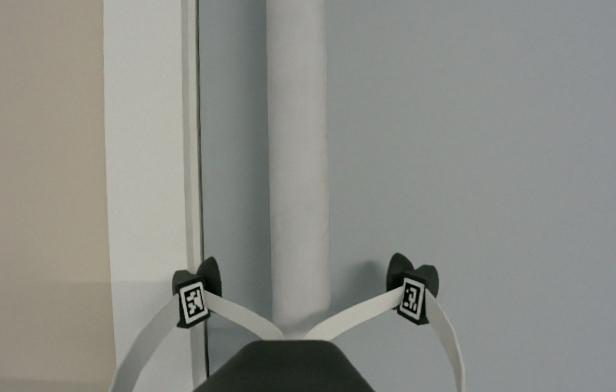

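Scene clock: 162.27 s.
move: r2 moving
r1: as last shown
r1.lidar_m: 0.89 0.89 1.26 1.96 2.05 1.98 1.89 2.01 2.72 2.73 1.27 1.01
r1.motor_effort: lift_m=+24(24) arm_m=-4(4) wheel_0=-3(3) wheel_1=-3(4) wheel_2=-1(1)
r1.servo_current: wrist_yaw_rad=26(59) wrist_pitch_rad=52(52) wrist_roll_rad=39(65) gripper_m=46(46)
r1.wrist_depth_mm: - - 707 - - - - / - 668 707 - - - - / - 668 715 - - - - / - 668 707 - - - - / - 661 715 - - - - / - 661 192 - 188 - - / - 151 189 137 - - -
r2.base_odometry: x=-1.436 y=-3.709 heading=-2.118
r2.turned_by_wheels: +0.000
r2.turned_by_imu: +0.000
r2.base_tilt: forward=-0.7 right=+0.1
r2.lidar_m: 0.40 0.51 0.71 1.86 1.94 2.64 1.74 1.61 3.03 2.00 0.69 0.53
r2.base_status: not commanded
r2.joint_positions: lift_m=+0.870 arm_m=+0.000 wrist_yaw_rad=+0.002 wrist_pitch_rad=+0.002 wrist_roll_rad=+0.000 gripper_m=+0.083
r2.joint_status: gripper_m moving
r2.measured_speeds: all 0
r2.motor_effort: lift_m=+21(21) arm_m=-4(4) wheel_0=+3(3) wheel_1=+5(6) wheel_2=-5(6)
r2.servo_current: wrist_yaw_rad=46(59) wrist_pitch_rad=46(46) wrist_roll_rad=52(59) gripper_m=130(130)
r2.hand_pose: x=+0.4595 y=-0.0867 z=+1.0475 quat_wxyz=(+1.000, +0.000, +0.001, +0.001) (m; r2's base frame)
r2.wrist_depth_mm: 267 253 263 188 259 258 255 / 270 255 265 185 262 259 257 / 271 255 267 186 263 260 258 / 273 256 268 188 264 262 260 / 273 258 271 190 265 262 262 / 277 260 198 190 191 265 263 / 278 262 268 - 267 266 265
pictures: none
No camera images: "cameras" was empty.

Scene clock: 163.70 s.
earlier move: r2 done
r1.base_odometry: x=+0.321 y=+1.156 heading=+2.899
r1.turned_by_wheels: +0.000
r1.turned_by_imu: +0.000
r1.base_tilt: forward=-1.6 right=+1.3
r1.lidar_m: 0.88 0.92 1.28 1.96 2.03 2.00 1.89 2.00 2.72 2.72 1.25 1.00
r1.base_status: not commanded
r1.joint_positions: lift_m=+0.500 arm_m=+0.000 wrist_yaw_rad=+0.002 wrist_pitch_rad=+0.002 wrist_roll_rad=+0.000 gripper_m=+0.056
r1.joint_status: not commanded
r1.measured_speeds: all 0
r1.motor_effort: lift_m=+24(24) arm_m=-4(4) wheel_0=-3(3) wheel_1=-4(4) wheel_2=-1(1)
r1.servo_current: wrist_yaw_rad=52(65) wrist_pitch_rad=39(52) wrist_roll_rad=39(72) gripper_m=33(46)
r1.hand_pose: x=+0.4595 y=-0.0868 z=+0.6772 quat_wxyz=(+1.000, +0.000, +0.001, +0.001) (m; r1's base frame)
r1.wrist_depth_mm: - - 699 - - - - / - 668 715 - - - - / - 668 707 - - - - / - 676 707 - - - - / - 661 723 - - - - / - 661 193 - 187 - - / - 151 189 137 - - -
r2.base_odometry: x=-1.436 y=-3.709 heading=-2.118
r2.turned_by_wheels: +0.000
r2.turned_by_imu: +0.000
r2.base_tilt: forward=-0.6 right=+0.1
r2.lidar_m: 0.39 0.48 0.71 1.85 1.90 2.60 1.73 1.62 3.02 2.01 0.71 0.51
r2.base_status: not commanded
r2.joint_positions: lift_m=+0.870 arm_m=+0.000 wrist_yaw_rad=+0.003 wrist_pitch_rad=+0.002 wrist_roll_rad=+0.000 gripper_m=-0.018
r2.joint_status: all done
r2.measured_speeds: all 0
r2.motor_effort: lift_m=+21(21) arm_m=-4(4) wheel_0=-1(3) wheel_1=+3(6) wheel_2=+5(6)
r2.servo_current: wrist_yaw_rad=46(65) wrist_pitch_rad=39(46) wrist_roll_rad=39(59) gripper_m=156(273)
r2.hand_pose: x=+0.4596 y=-0.0864 z=+1.0475 quat_wxyz=(+1.000, +0.000, +0.001, +0.002) (m; r2's base frame)
r2.wrist_depth_mm: 267 252 262 183 256 253 252 / 270 252 263 183 258 255 253 / 271 253 264 183 259 256 255 / 271 255 266 185 260 258 255 / 273 258 267 187 262 259 257 / 276 258 186 186 179 260 259 / 278 262 260 - 264 260 262
wait: 1.43 of 2 s (r2 has come to rest)
pictures: r2_head_camera, r2_wrist_camera
Images, in order (width x height): r2_head_camera 420x560, r2_wrist_camera 616x392.

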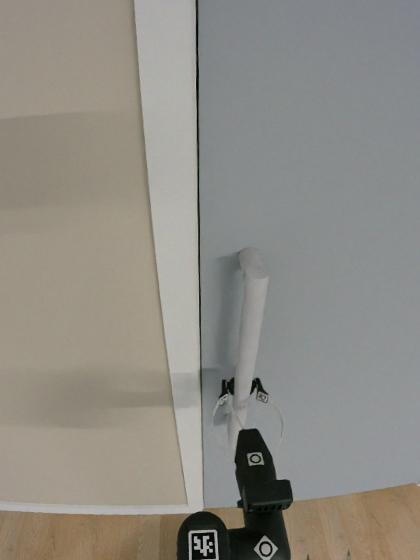

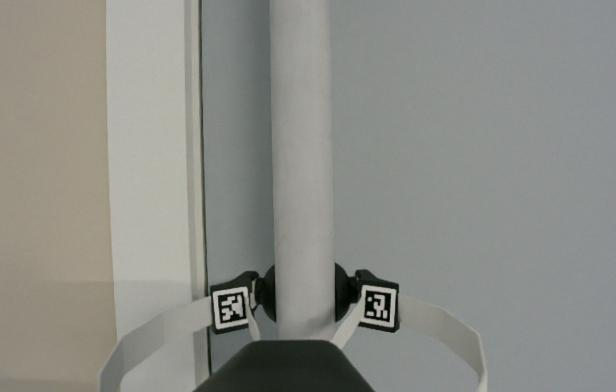

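>>> {"api": "move", "payload": {
  "blocking": false,
  "r2": {"base":{"translate_m":-0.193,"strafe_m":-0.092},"joints":{"wrist_yaw_rad":0.2},"speeds":{"wrist_yaw_rad":0.085},"pace":"slow"},
  "cameras": []
}}

>>> {"api": "wait", "payload": {
  "seconds": 4,
  "cameras": []
}}

>>> {"api": "wait", "payload": {
  "seconds": 0.7,
  "cameras": ["r2_head_camera","r2_wrist_camera"]
}}

Scene clock: 199.63 s.
move: r2 moving
r1: as last shown
r1.base_tilt: forward=-1.6 right=+1.2
r1.lidar_m: 0.89 0.90 1.25 1.96 2.04 1.99 1.89 2.00 2.69 2.75 1.26 1.01
r1.motor_effort: lift_m=+24(24) arm_m=-4(4) wheel_0=-3(3) wheel_1=-3(4) wheel_2=+0(1)
r1.servo_current: wrist_yaw_rad=46(65) wrist_pitch_rad=52(52) wrist_roll_rad=46(65) gripper_m=39(46)
r1.wrist_depth_mm: - - 707 - - - - / - 668 715 - - - - / - 661 715 - - - - / - 668 723 - - - - / - 661 715 - - - - / - 654 192 - 188 - - / - 150 189 136 - - -
r2.base_odometry: x=-1.435 y=-3.696 heading=-2.118
r2.turned_by_wheels: +0.000
r2.turned_by_imu: +0.000
r2.base_tilt: forward=-0.6 right=+0.1
r2.lidar_m: 0.41 0.52 0.70 1.85 1.92 2.67 1.73 1.61 3.01 2.06 0.73 0.52
r2.base_status: translate_m moving; strafe_m moving
r2.joint_positions: lift_m=+0.870 arm_m=+0.000 wrist_yaw_rad=+0.037 wrist_pitch_rad=+0.002 wrist_roll_rad=+0.000 gripper_m=-0.018
r2.joint_status: wrist_yaw_rad moving
r2.measured_speeds: translate_m=-0.048 strafe_m=-0.023 rotate_rad=+0.002 lift_m=+0.000 arm_m=+0.000 wrist_yaw_rad=+0.087 wrist_pitch_rad=+0.000 wrist_roll_rad=+0.000
r2.motor_effort: lift_m=+21(21) arm_m=-4(4) wheel_0=-6(10) wheel_1=-11(11) wheel_2=+16(19)
r2.servo_current: wrist_yaw_rad=33(98) wrist_pitch_rad=39(46) wrist_roll_rad=39(52) gripper_m=163(163)
r2.hand_pose: x=+0.4624 y=-0.0766 z=+1.0475 quat_wxyz=(+1.000, +0.000, +0.001, +0.019) (m; r2's base frame)
r2.wrist_depth_mm: 282 264 262 190 256 252 249 / 282 266 264 184 256 253 250 / 285 266 265 185 258 254 251 / 286 267 267 186 259 257 254 / 286 270 267 189 260 257 254 / 290 273 187 190 180 258 256 / 293 273 270 - 264 260 256
pictures: none
No camera images: "cameras" was empty.

Scene clock: 202.47 s.
earlier move: r2 done
r1.base_odometry: x=+0.321 y=+1.156 heading=+2.899
r1.turned_by_wheels: +0.000
r1.turned_by_imu: +0.000
r1.base_tilt: forward=-1.6 right=+1.3
r1.lidar_m: 0.88 0.92 1.27 1.97 2.03 1.98 1.87 1.98 2.71 2.74 1.25 1.12
r1.base_status: not commanded
r1.joint_positions: lift_m=+0.500 arm_m=+0.000 wrist_yaw_rad=+0.002 wrist_pitch_rad=+0.002 wrist_roll_rad=+0.000 gripper_m=+0.056
r1.joint_status: not commanded
r1.measured_speeds: all 0
r1.motor_effort: lift_m=+24(24) arm_m=-4(4) wheel_0=-2(4) wheel_1=-4(4) wheel_2=+0(1)
r1.servo_current: wrist_yaw_rad=59(65) wrist_pitch_rad=46(52) wrist_roll_rad=46(72) gripper_m=39(46)
r1.hand_pose: x=+0.4595 y=-0.0868 z=+0.6772 quat_wxyz=(+1.000, +0.000, +0.001, +0.001) (m; r1's base frame)
r1.wrist_depth_mm: - - 715 - - - - / - 661 699 - - - - / - 661 715 - - - - / - 668 707 - - - - / - 661 676 - - - - / - 668 192 - 187 - - / - 151 188 137 - - -
r2.base_odometry: x=-1.414 y=-3.497 heading=-2.117
r2.turned_by_wheels: +0.001
r2.turned_by_imu: +0.003
r2.base_tilt: forward=-0.7 right=+0.1
r2.lidar_m: 0.43 0.72 0.99 1.96 2.05 2.77 1.42 1.39 2.93 2.73 0.90 0.55
r2.base_status: done
r2.joint_positions: lift_m=+0.870 arm_m=+0.000 wrist_yaw_rad=+0.207 wrist_pitch_rad=+0.002 wrist_roll_rad=+0.000 gripper_m=-0.018
r2.joint_status: all done
r2.measured_speeds: all 0
r2.motor_effort: lift_m=+21(21) arm_m=-4(4) wheel_0=-1(15) wheel_1=-7(12) wheel_2=+18(21)
r2.servo_current: wrist_yaw_rad=59(98) wrist_pitch_rad=39(46) wrist_roll_rad=46(65) gripper_m=156(169)
r2.hand_pose: x=+0.4711 y=-0.0263 z=+1.0475 quat_wxyz=(+0.995, +0.000, +0.001, +0.103) (m; r2's base frame)
r2.wrist_depth_mm: - - 263 185 256 251 248 / - - 265 182 257 253 250 / - - 266 183 259 254 251 / - - 267 185 259 256 254 / - - 268 186 262 257 253 / - - 181 187 181 257 255 / - 136 - - 264 260 256
wait: 2.83 of 4 s (r2 has come to rest)
pictures: none
No camera images: "cameras" was empty.

Scene clock: 203.17 s.
r1.base_odometry: x=+0.321 y=+1.156 heading=+2.899
r1.turned_by_wheels: +0.000
r1.turned_by_imu: +0.000
r1.base_tilt: forward=-1.6 right=+1.3
r1.lidar_m: 0.88 0.93 1.25 1.96 2.06 1.99 1.89 2.00 2.69 2.73 1.28 1.11
r1.base_status: not commanded
r1.joint_positions: lift_m=+0.500 arm_m=+0.000 wrist_yaw_rad=+0.002 wrist_pitch_rad=+0.002 wrist_roll_rad=+0.000 gripper_m=+0.056
r1.joint_status: not commanded
r1.measured_speeds: all 0
r1.motor_effort: lift_m=+24(24) arm_m=-4(4) wheel_0=-3(4) wheel_1=-4(4) wheel_2=+0(1)
r1.servo_current: wrist_yaw_rad=52(65) wrist_pitch_rad=39(52) wrist_roll_rad=46(72) gripper_m=39(46)
r1.hand_pose: x=+0.4595 y=-0.0868 z=+0.6772 quat_wxyz=(+1.000, +0.000, +0.001, +0.001) (m; r1's base frame)
r1.wrist_depth_mm: - - 715 - - - - / - 661 699 - - - - / - 661 715 - - - - / - 676 715 - - - - / - 654 676 - - - - / - 647 192 - 188 - - / - 151 189 137 - - -
r2.base_odometry: x=-1.414 y=-3.497 heading=-2.117
r2.turned_by_wheels: +0.000
r2.turned_by_imu: +0.000
r2.base_tilt: forward=-0.6 right=+0.0
r2.lidar_m: 0.39 0.70 0.98 1.94 2.01 2.77 1.46 1.40 2.93 2.72 0.93 0.54
r2.base_status: done
r2.joint_positions: lift_m=+0.870 arm_m=+0.000 wrist_yaw_rad=+0.207 wrist_pitch_rad=+0.002 wrist_roll_rad=+0.000 gripper_m=-0.018
r2.joint_status: all done
r2.measured_speeds: all 0
r2.motor_effort: lift_m=+21(21) arm_m=-4(4) wheel_0=-1(15) wheel_1=-7(12) wheel_2=+17(21)
r2.servo_current: wrist_yaw_rad=39(98) wrist_pitch_rad=33(46) wrist_roll_rad=39(65) gripper_m=156(169)
r2.hand_pose: x=+0.4711 y=-0.0263 z=+1.0475 quat_wxyz=(+0.995, +0.000, +0.001, +0.103) (m; r2's base frame)
r2.wrist_depth_mm: - - 263 185 255 251 249 / - - 264 182 257 253 249 / - - 266 183 259 255 251 / - - 268 185 260 255 253 / - - 268 187 260 257 253 / - - 181 187 181 258 255 / - 136 - - 264 260 258
wait: 0.70 s; at rest by 0.27 s
pictures: r2_head_camera, r2_wrist_camera
Images, in order (width x height): r2_head_camera 420x560, r2_wrist_camera 616x392.

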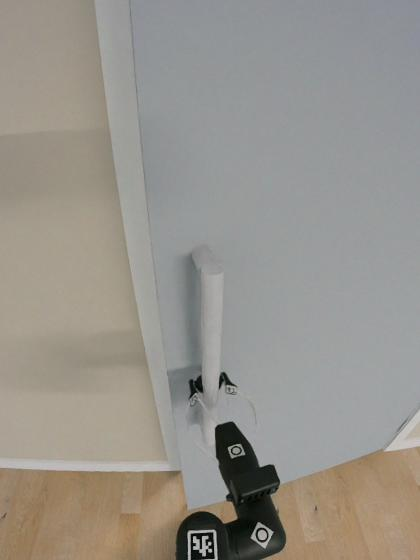

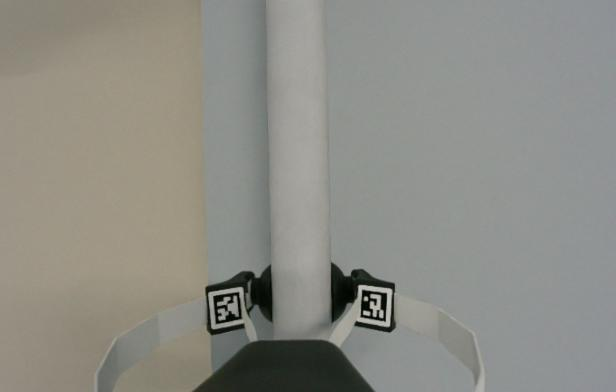

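>>> {"api": "move", "payload": {
  "blocking": false,
  "r2": {"base":{"translate_m":-0.171,"strafe_m":-0.128},"joints":{"wrist_yaw_rad":0.4},"speeds":{"wrist_yaw_rad":0.085},"pace":"slow"},
  "cameras": []
}}

>>> {"api": "wait", "payload": {
  "seconds": 4,
  "cameras": []
}}

>>> {"api": "move", "payload": {
  "blocking": false,
  "r2": {"base":{"translate_m":-0.143,"strafe_m":-0.160},"joints":{"wrist_yaw_rad":0.6},"speeds":{"wrist_yaw_rad":0.085},"pace":"slow"},
  "cameras": []
}}

>>> {"api": "wait", "payload": {
  "seconds": 4,
  "cameras": ["r2_head_camera","r2_wrist_camera","r1_head_camera","r2_head_left_camera"]
}}

Scene clock: 209.50 s.
move: r2 moving
r1: as last shown
r1.lidar_m: 0.88 0.92 1.26 1.96 2.06 1.95 1.88 1.97 2.72 2.71 1.27 1.10
r1.motor_effort: lift_m=+24(24) arm_m=-4(4) wheel_0=-3(3) wheel_1=-4(4) wheel_2=+0(1)
r1.servo_current: wrist_yaw_rad=46(65) wrist_pitch_rad=39(52) wrist_roll_rad=52(59) gripper_m=46(46)
r1.wrist_depth_mm: - - 707 - - - - / - 668 707 - - - - / - 676 715 - - - - / - 661 715 - - - - / - 654 676 - - - - / - 668 192 - 187 - - / - 151 189 136 - - -
r2.base_odometry: x=-1.416 y=-3.484 heading=-2.116
r2.turned_by_wheels: +0.001
r2.turned_by_imu: +0.002
r2.base_tilt: forward=-0.7 right=+0.0
r2.lidar_m: 0.40 0.71 0.99 1.94 2.04 2.80 1.37 1.35 2.89 2.74 0.92 0.56
r2.base_status: translate_m moving; strafe_m moving
r2.joint_positions: lift_m=+0.870 arm_m=+0.000 wrist_yaw_rad=+0.240 wrist_pitch_rad=+0.002 wrist_roll_rad=+0.000 gripper_m=-0.018
r2.joint_status: wrist_yaw_rad moving
r2.measured_speeds: translate_m=-0.044 strafe_m=-0.031 rotate_rad=-0.005 lift_m=+0.000 arm_m=+0.000 wrist_yaw_rad=+0.079 wrist_pitch_rad=+0.000 wrist_roll_rad=+0.000
r2.motor_effort: lift_m=+21(21) arm_m=-4(4) wheel_0=+5(7) wheel_1=-11(12) wheel_2=+20(21)
r2.servo_current: wrist_yaw_rad=20(78) wrist_pitch_rad=39(46) wrist_roll_rad=52(59) gripper_m=150(156)
r2.hand_pose: x=+0.4718 y=-0.0163 z=+1.0475 quat_wxyz=(+0.993, +0.000, +0.001, +0.120) (m; r2's base frame)
r2.wrist_depth_mm: - - 264 183 255 250 246 / - - 265 183 256 251 248 / - - 266 185 256 253 249 / - - 268 186 259 254 251 / - - 270 188 260 256 251 / - - 182 186 178 255 253 / - - - - 263 256 254
pictures: none
No camera images: "cameras" was empty.

Scene clock: 212.33 s.
earlier move: r2 done
r1.base_odometry: x=+0.321 y=+1.156 heading=+2.899
r1.turned_by_wheels: +0.000
r1.turned_by_imu: +0.000
r1.base_tilt: forward=-1.6 right=+1.2
r1.lidar_m: 0.89 0.91 1.25 1.97 2.05 1.99 1.89 1.98 2.70 2.74 1.28 1.20
r1.base_status: not commanded
r1.joint_positions: lift_m=+0.500 arm_m=+0.000 wrist_yaw_rad=+0.002 wrist_pitch_rad=+0.002 wrist_roll_rad=+0.000 gripper_m=+0.056
r1.joint_status: not commanded
r1.measured_speeds: all 0
r1.motor_effort: lift_m=+24(24) arm_m=-4(4) wheel_0=-2(3) wheel_1=-4(4) wheel_2=+0(1)
r1.servo_current: wrist_yaw_rad=52(65) wrist_pitch_rad=46(52) wrist_roll_rad=52(65) gripper_m=39(46)
r1.hand_pose: x=+0.4595 y=-0.0868 z=+0.6772 quat_wxyz=(+1.000, +0.000, +0.001, +0.001) (m; r1's base frame)
r1.wrist_depth_mm: - - 715 - - - - / - 668 715 - - - - / - 661 715 - - - - / - 668 707 - - - - / - 654 676 - - - - / - 654 191 - 187 - - / - 150 177 136 - - 1499
r2.base_odometry: x=-1.435 y=-3.285 heading=-2.115
r2.turned_by_wheels: +0.001
r2.turned_by_imu: +0.003
r2.base_tilt: forward=-0.7 right=+0.0
r2.lidar_m: 0.41 0.50 1.23 2.06 2.16 2.95 1.20 1.25 2.81 2.67 1.23 0.62
r2.base_status: done
r2.joint_positions: lift_m=+0.870 arm_m=+0.000 wrist_yaw_rad=+0.410 wrist_pitch_rad=+0.002 wrist_roll_rad=+0.000 gripper_m=-0.018
r2.joint_status: all done
r2.measured_speeds: all 0
r2.motor_effort: lift_m=+21(21) arm_m=-4(4) wheel_0=+12(14) wheel_1=-7(12) wheel_2=+17(22)
r2.servo_current: wrist_yaw_rad=78(117) wrist_pitch_rad=46(46) wrist_roll_rad=39(59) gripper_m=156(163)
r2.hand_pose: x=+0.4702 y=+0.0349 z=+1.0475 quat_wxyz=(+0.979, +0.000, +0.001, +0.204) (m; r2's base frame)
r2.wrist_depth_mm: - - 266 190 255 250 247 / - - 267 185 256 251 249 / - - 268 186 257 253 249 / - - 270 186 258 255 250 / - - 272 186 259 256 251 / - - 184 187 182 257 252 / - 132 - - 262 256 254
wait: 2.83 of 4 s (r2 has come to rest)
pictures: none
No camera images: "cameras" was empty.

Scene clock: 212.83 s.
move: r2 moving
r1: as last shown
r1.base_tilt: forward=-1.6 right=+1.3
r1.lidar_m: 0.88 0.92 1.28 1.96 2.05 1.96 1.88 2.00 2.73 2.75 1.26 1.20
r1.motor_effort: lift_m=+24(24) arm_m=-4(4) wheel_0=-3(4) wheel_1=-3(4) wheel_2=+0(1)
r1.servo_current: wrist_yaw_rad=46(65) wrist_pitch_rad=39(46) wrist_roll_rad=65(65) gripper_m=39(52)
r1.wrist_depth_mm: - - 715 - - - - / - 661 715 - - - - / - 661 707 - - - - / - 668 715 - - - - / - 661 676 - - - - / - 654 192 - 187 - - / - 151 178 137 - - 1537
r2.base_odometry: x=-1.439 y=-3.273 heading=-2.114
r2.turned_by_wheels: +0.002
r2.turned_by_imu: +0.002
r2.base_tilt: forward=-0.6 right=+0.0
r2.lidar_m: 0.41 0.46 1.23 2.07 2.18 2.99 1.17 1.25 2.79 2.66 1.22 0.63
r2.base_status: translate_m moving; strafe_m moving
r2.joint_positions: lift_m=+0.870 arm_m=+0.000 wrist_yaw_rad=+0.444 wrist_pitch_rad=+0.002 wrist_roll_rad=+0.000 gripper_m=-0.018
r2.joint_status: wrist_yaw_rad moving
r2.measured_speeds: translate_m=-0.033 strafe_m=-0.037 rotate_rad=-0.003 lift_m=+0.000 arm_m=+0.000 wrist_yaw_rad=+0.081 wrist_pitch_rad=+0.000 wrist_roll_rad=+0.000
r2.motor_effort: lift_m=+21(21) arm_m=-4(4) wheel_0=+8(14) wheel_1=-10(12) wheel_2=+20(21)
r2.servo_current: wrist_yaw_rad=33(124) wrist_pitch_rad=39(46) wrist_roll_rad=46(65) gripper_m=150(163)
r2.hand_pose: x=+0.4689 y=+0.0448 z=+1.0475 quat_wxyz=(+0.976, +0.000, +0.001, +0.220) (m; r2's base frame)
r2.wrist_depth_mm: - - 265 187 254 247 - / - - 268 183 254 249 245 / - - 270 184 257 252 246 / - - 271 186 258 253 247 / - - 272 188 259 253 248 / - - 180 189 181 255 250 / - 137 - - 262 256 250
pictures: none
No camera images: "cameras" was empty.

Scene clock: 215.73 s.
earlier move: r2 done
r1.base_odometry: x=+0.321 y=+1.156 heading=+2.899
r1.turned_by_wheels: +0.000
r1.turned_by_imu: +0.000
r1.base_tilt: forward=-1.6 right=+1.3
r1.lidar_m: 0.86 0.92 1.27 1.97 2.04 1.98 1.87 2.01 2.71 2.72 1.24 1.25
r1.base_status: not commanded
r1.joint_positions: lift_m=+0.500 arm_m=+0.000 wrist_yaw_rad=+0.002 wrist_pitch_rad=+0.002 wrist_roll_rad=+0.000 gripper_m=+0.056
r1.joint_status: not commanded
r1.measured_speeds: all 0
r1.motor_effort: lift_m=+24(24) arm_m=-4(4) wheel_0=-3(4) wheel_1=-3(4) wheel_2=-1(1)
r1.servo_current: wrist_yaw_rad=46(65) wrist_pitch_rad=39(52) wrist_roll_rad=46(72) gripper_m=46(52)
r1.hand_pose: x=+0.4595 y=-0.0868 z=+0.6772 quat_wxyz=(+1.000, +0.000, +0.001, +0.001) (m; r1's base frame)
r1.wrist_depth_mm: - - 699 - - - - / - 668 715 - - 1281 - / - 668 707 - - - - / - 661 707 - - - - / - 654 668 - - - - / - 654 192 - 187 - - / - 151 177 136 - 1308 1708
r2.base_odometry: x=-1.498 y=-3.081 heading=-2.113
r2.turned_by_wheels: +0.001
r2.turned_by_imu: +0.004
r2.base_tilt: forward=-0.7 right=+0.0
r2.lidar_m: 0.41 0.46 1.45 2.24 2.30 3.18 1.02 1.12 2.63 2.51 1.40 0.72
r2.base_status: done
r2.joint_positions: lift_m=+0.870 arm_m=+0.000 wrist_yaw_rad=+0.615 wrist_pitch_rad=+0.002 wrist_roll_rad=+0.000 gripper_m=-0.018
r2.joint_status: all done
r2.measured_speeds: all 0
r2.motor_effort: lift_m=+21(21) arm_m=-4(4) wheel_0=+17(19) wheel_1=-5(12) wheel_2=+17(23)
r2.servo_current: wrist_yaw_rad=85(124) wrist_pitch_rad=39(52) wrist_roll_rad=52(65) gripper_m=156(163)
r2.hand_pose: x=+0.4570 y=+0.0948 z=+1.0475 quat_wxyz=(+0.953, +0.000, +0.001, +0.302) (m; r2's base frame)
r2.wrist_depth_mm: - - 266 186 254 248 - / 1921 - 267 185 257 250 244 / 1921 - 270 185 257 251 246 / 1921 - 271 187 259 252 247 / 1983 - 273 188 258 254 248 / - 166 182 190 181 255 250 / - 136 - - 262 255 252
wait: 2.90 of 4 s (r2 has come to rest)
pictures: r1_head_camera, r2_head_camera, r2_head_left_camera, r2_wrist_camera
Images, in order (width x height): r1_head_camera 420x560, r2_head_camera 420x560, r2_head_left_camera 420x672, r2_wrist_camera 616x392.

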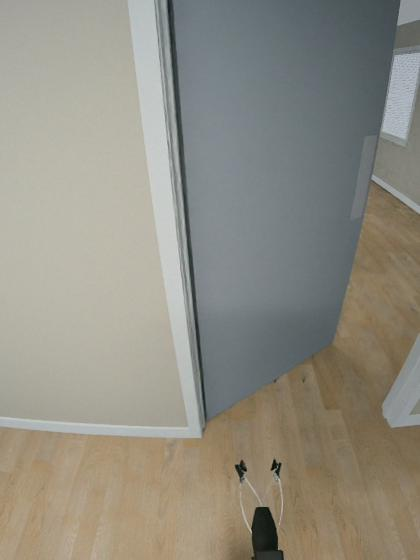

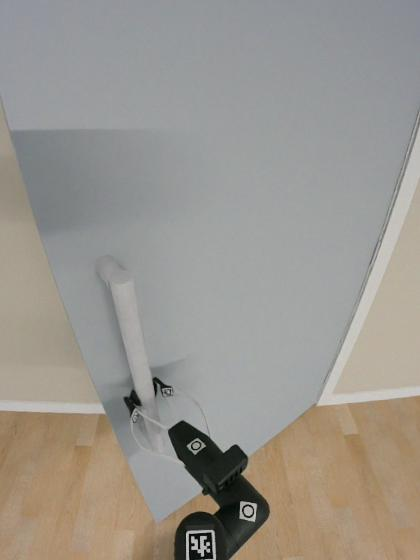

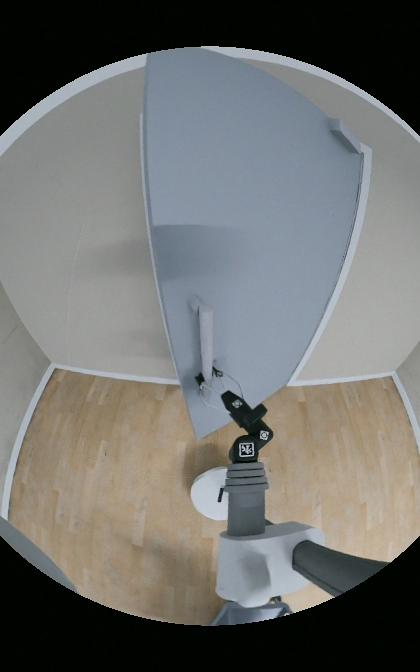

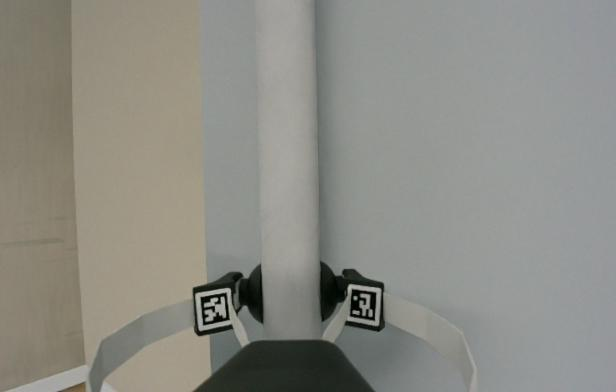

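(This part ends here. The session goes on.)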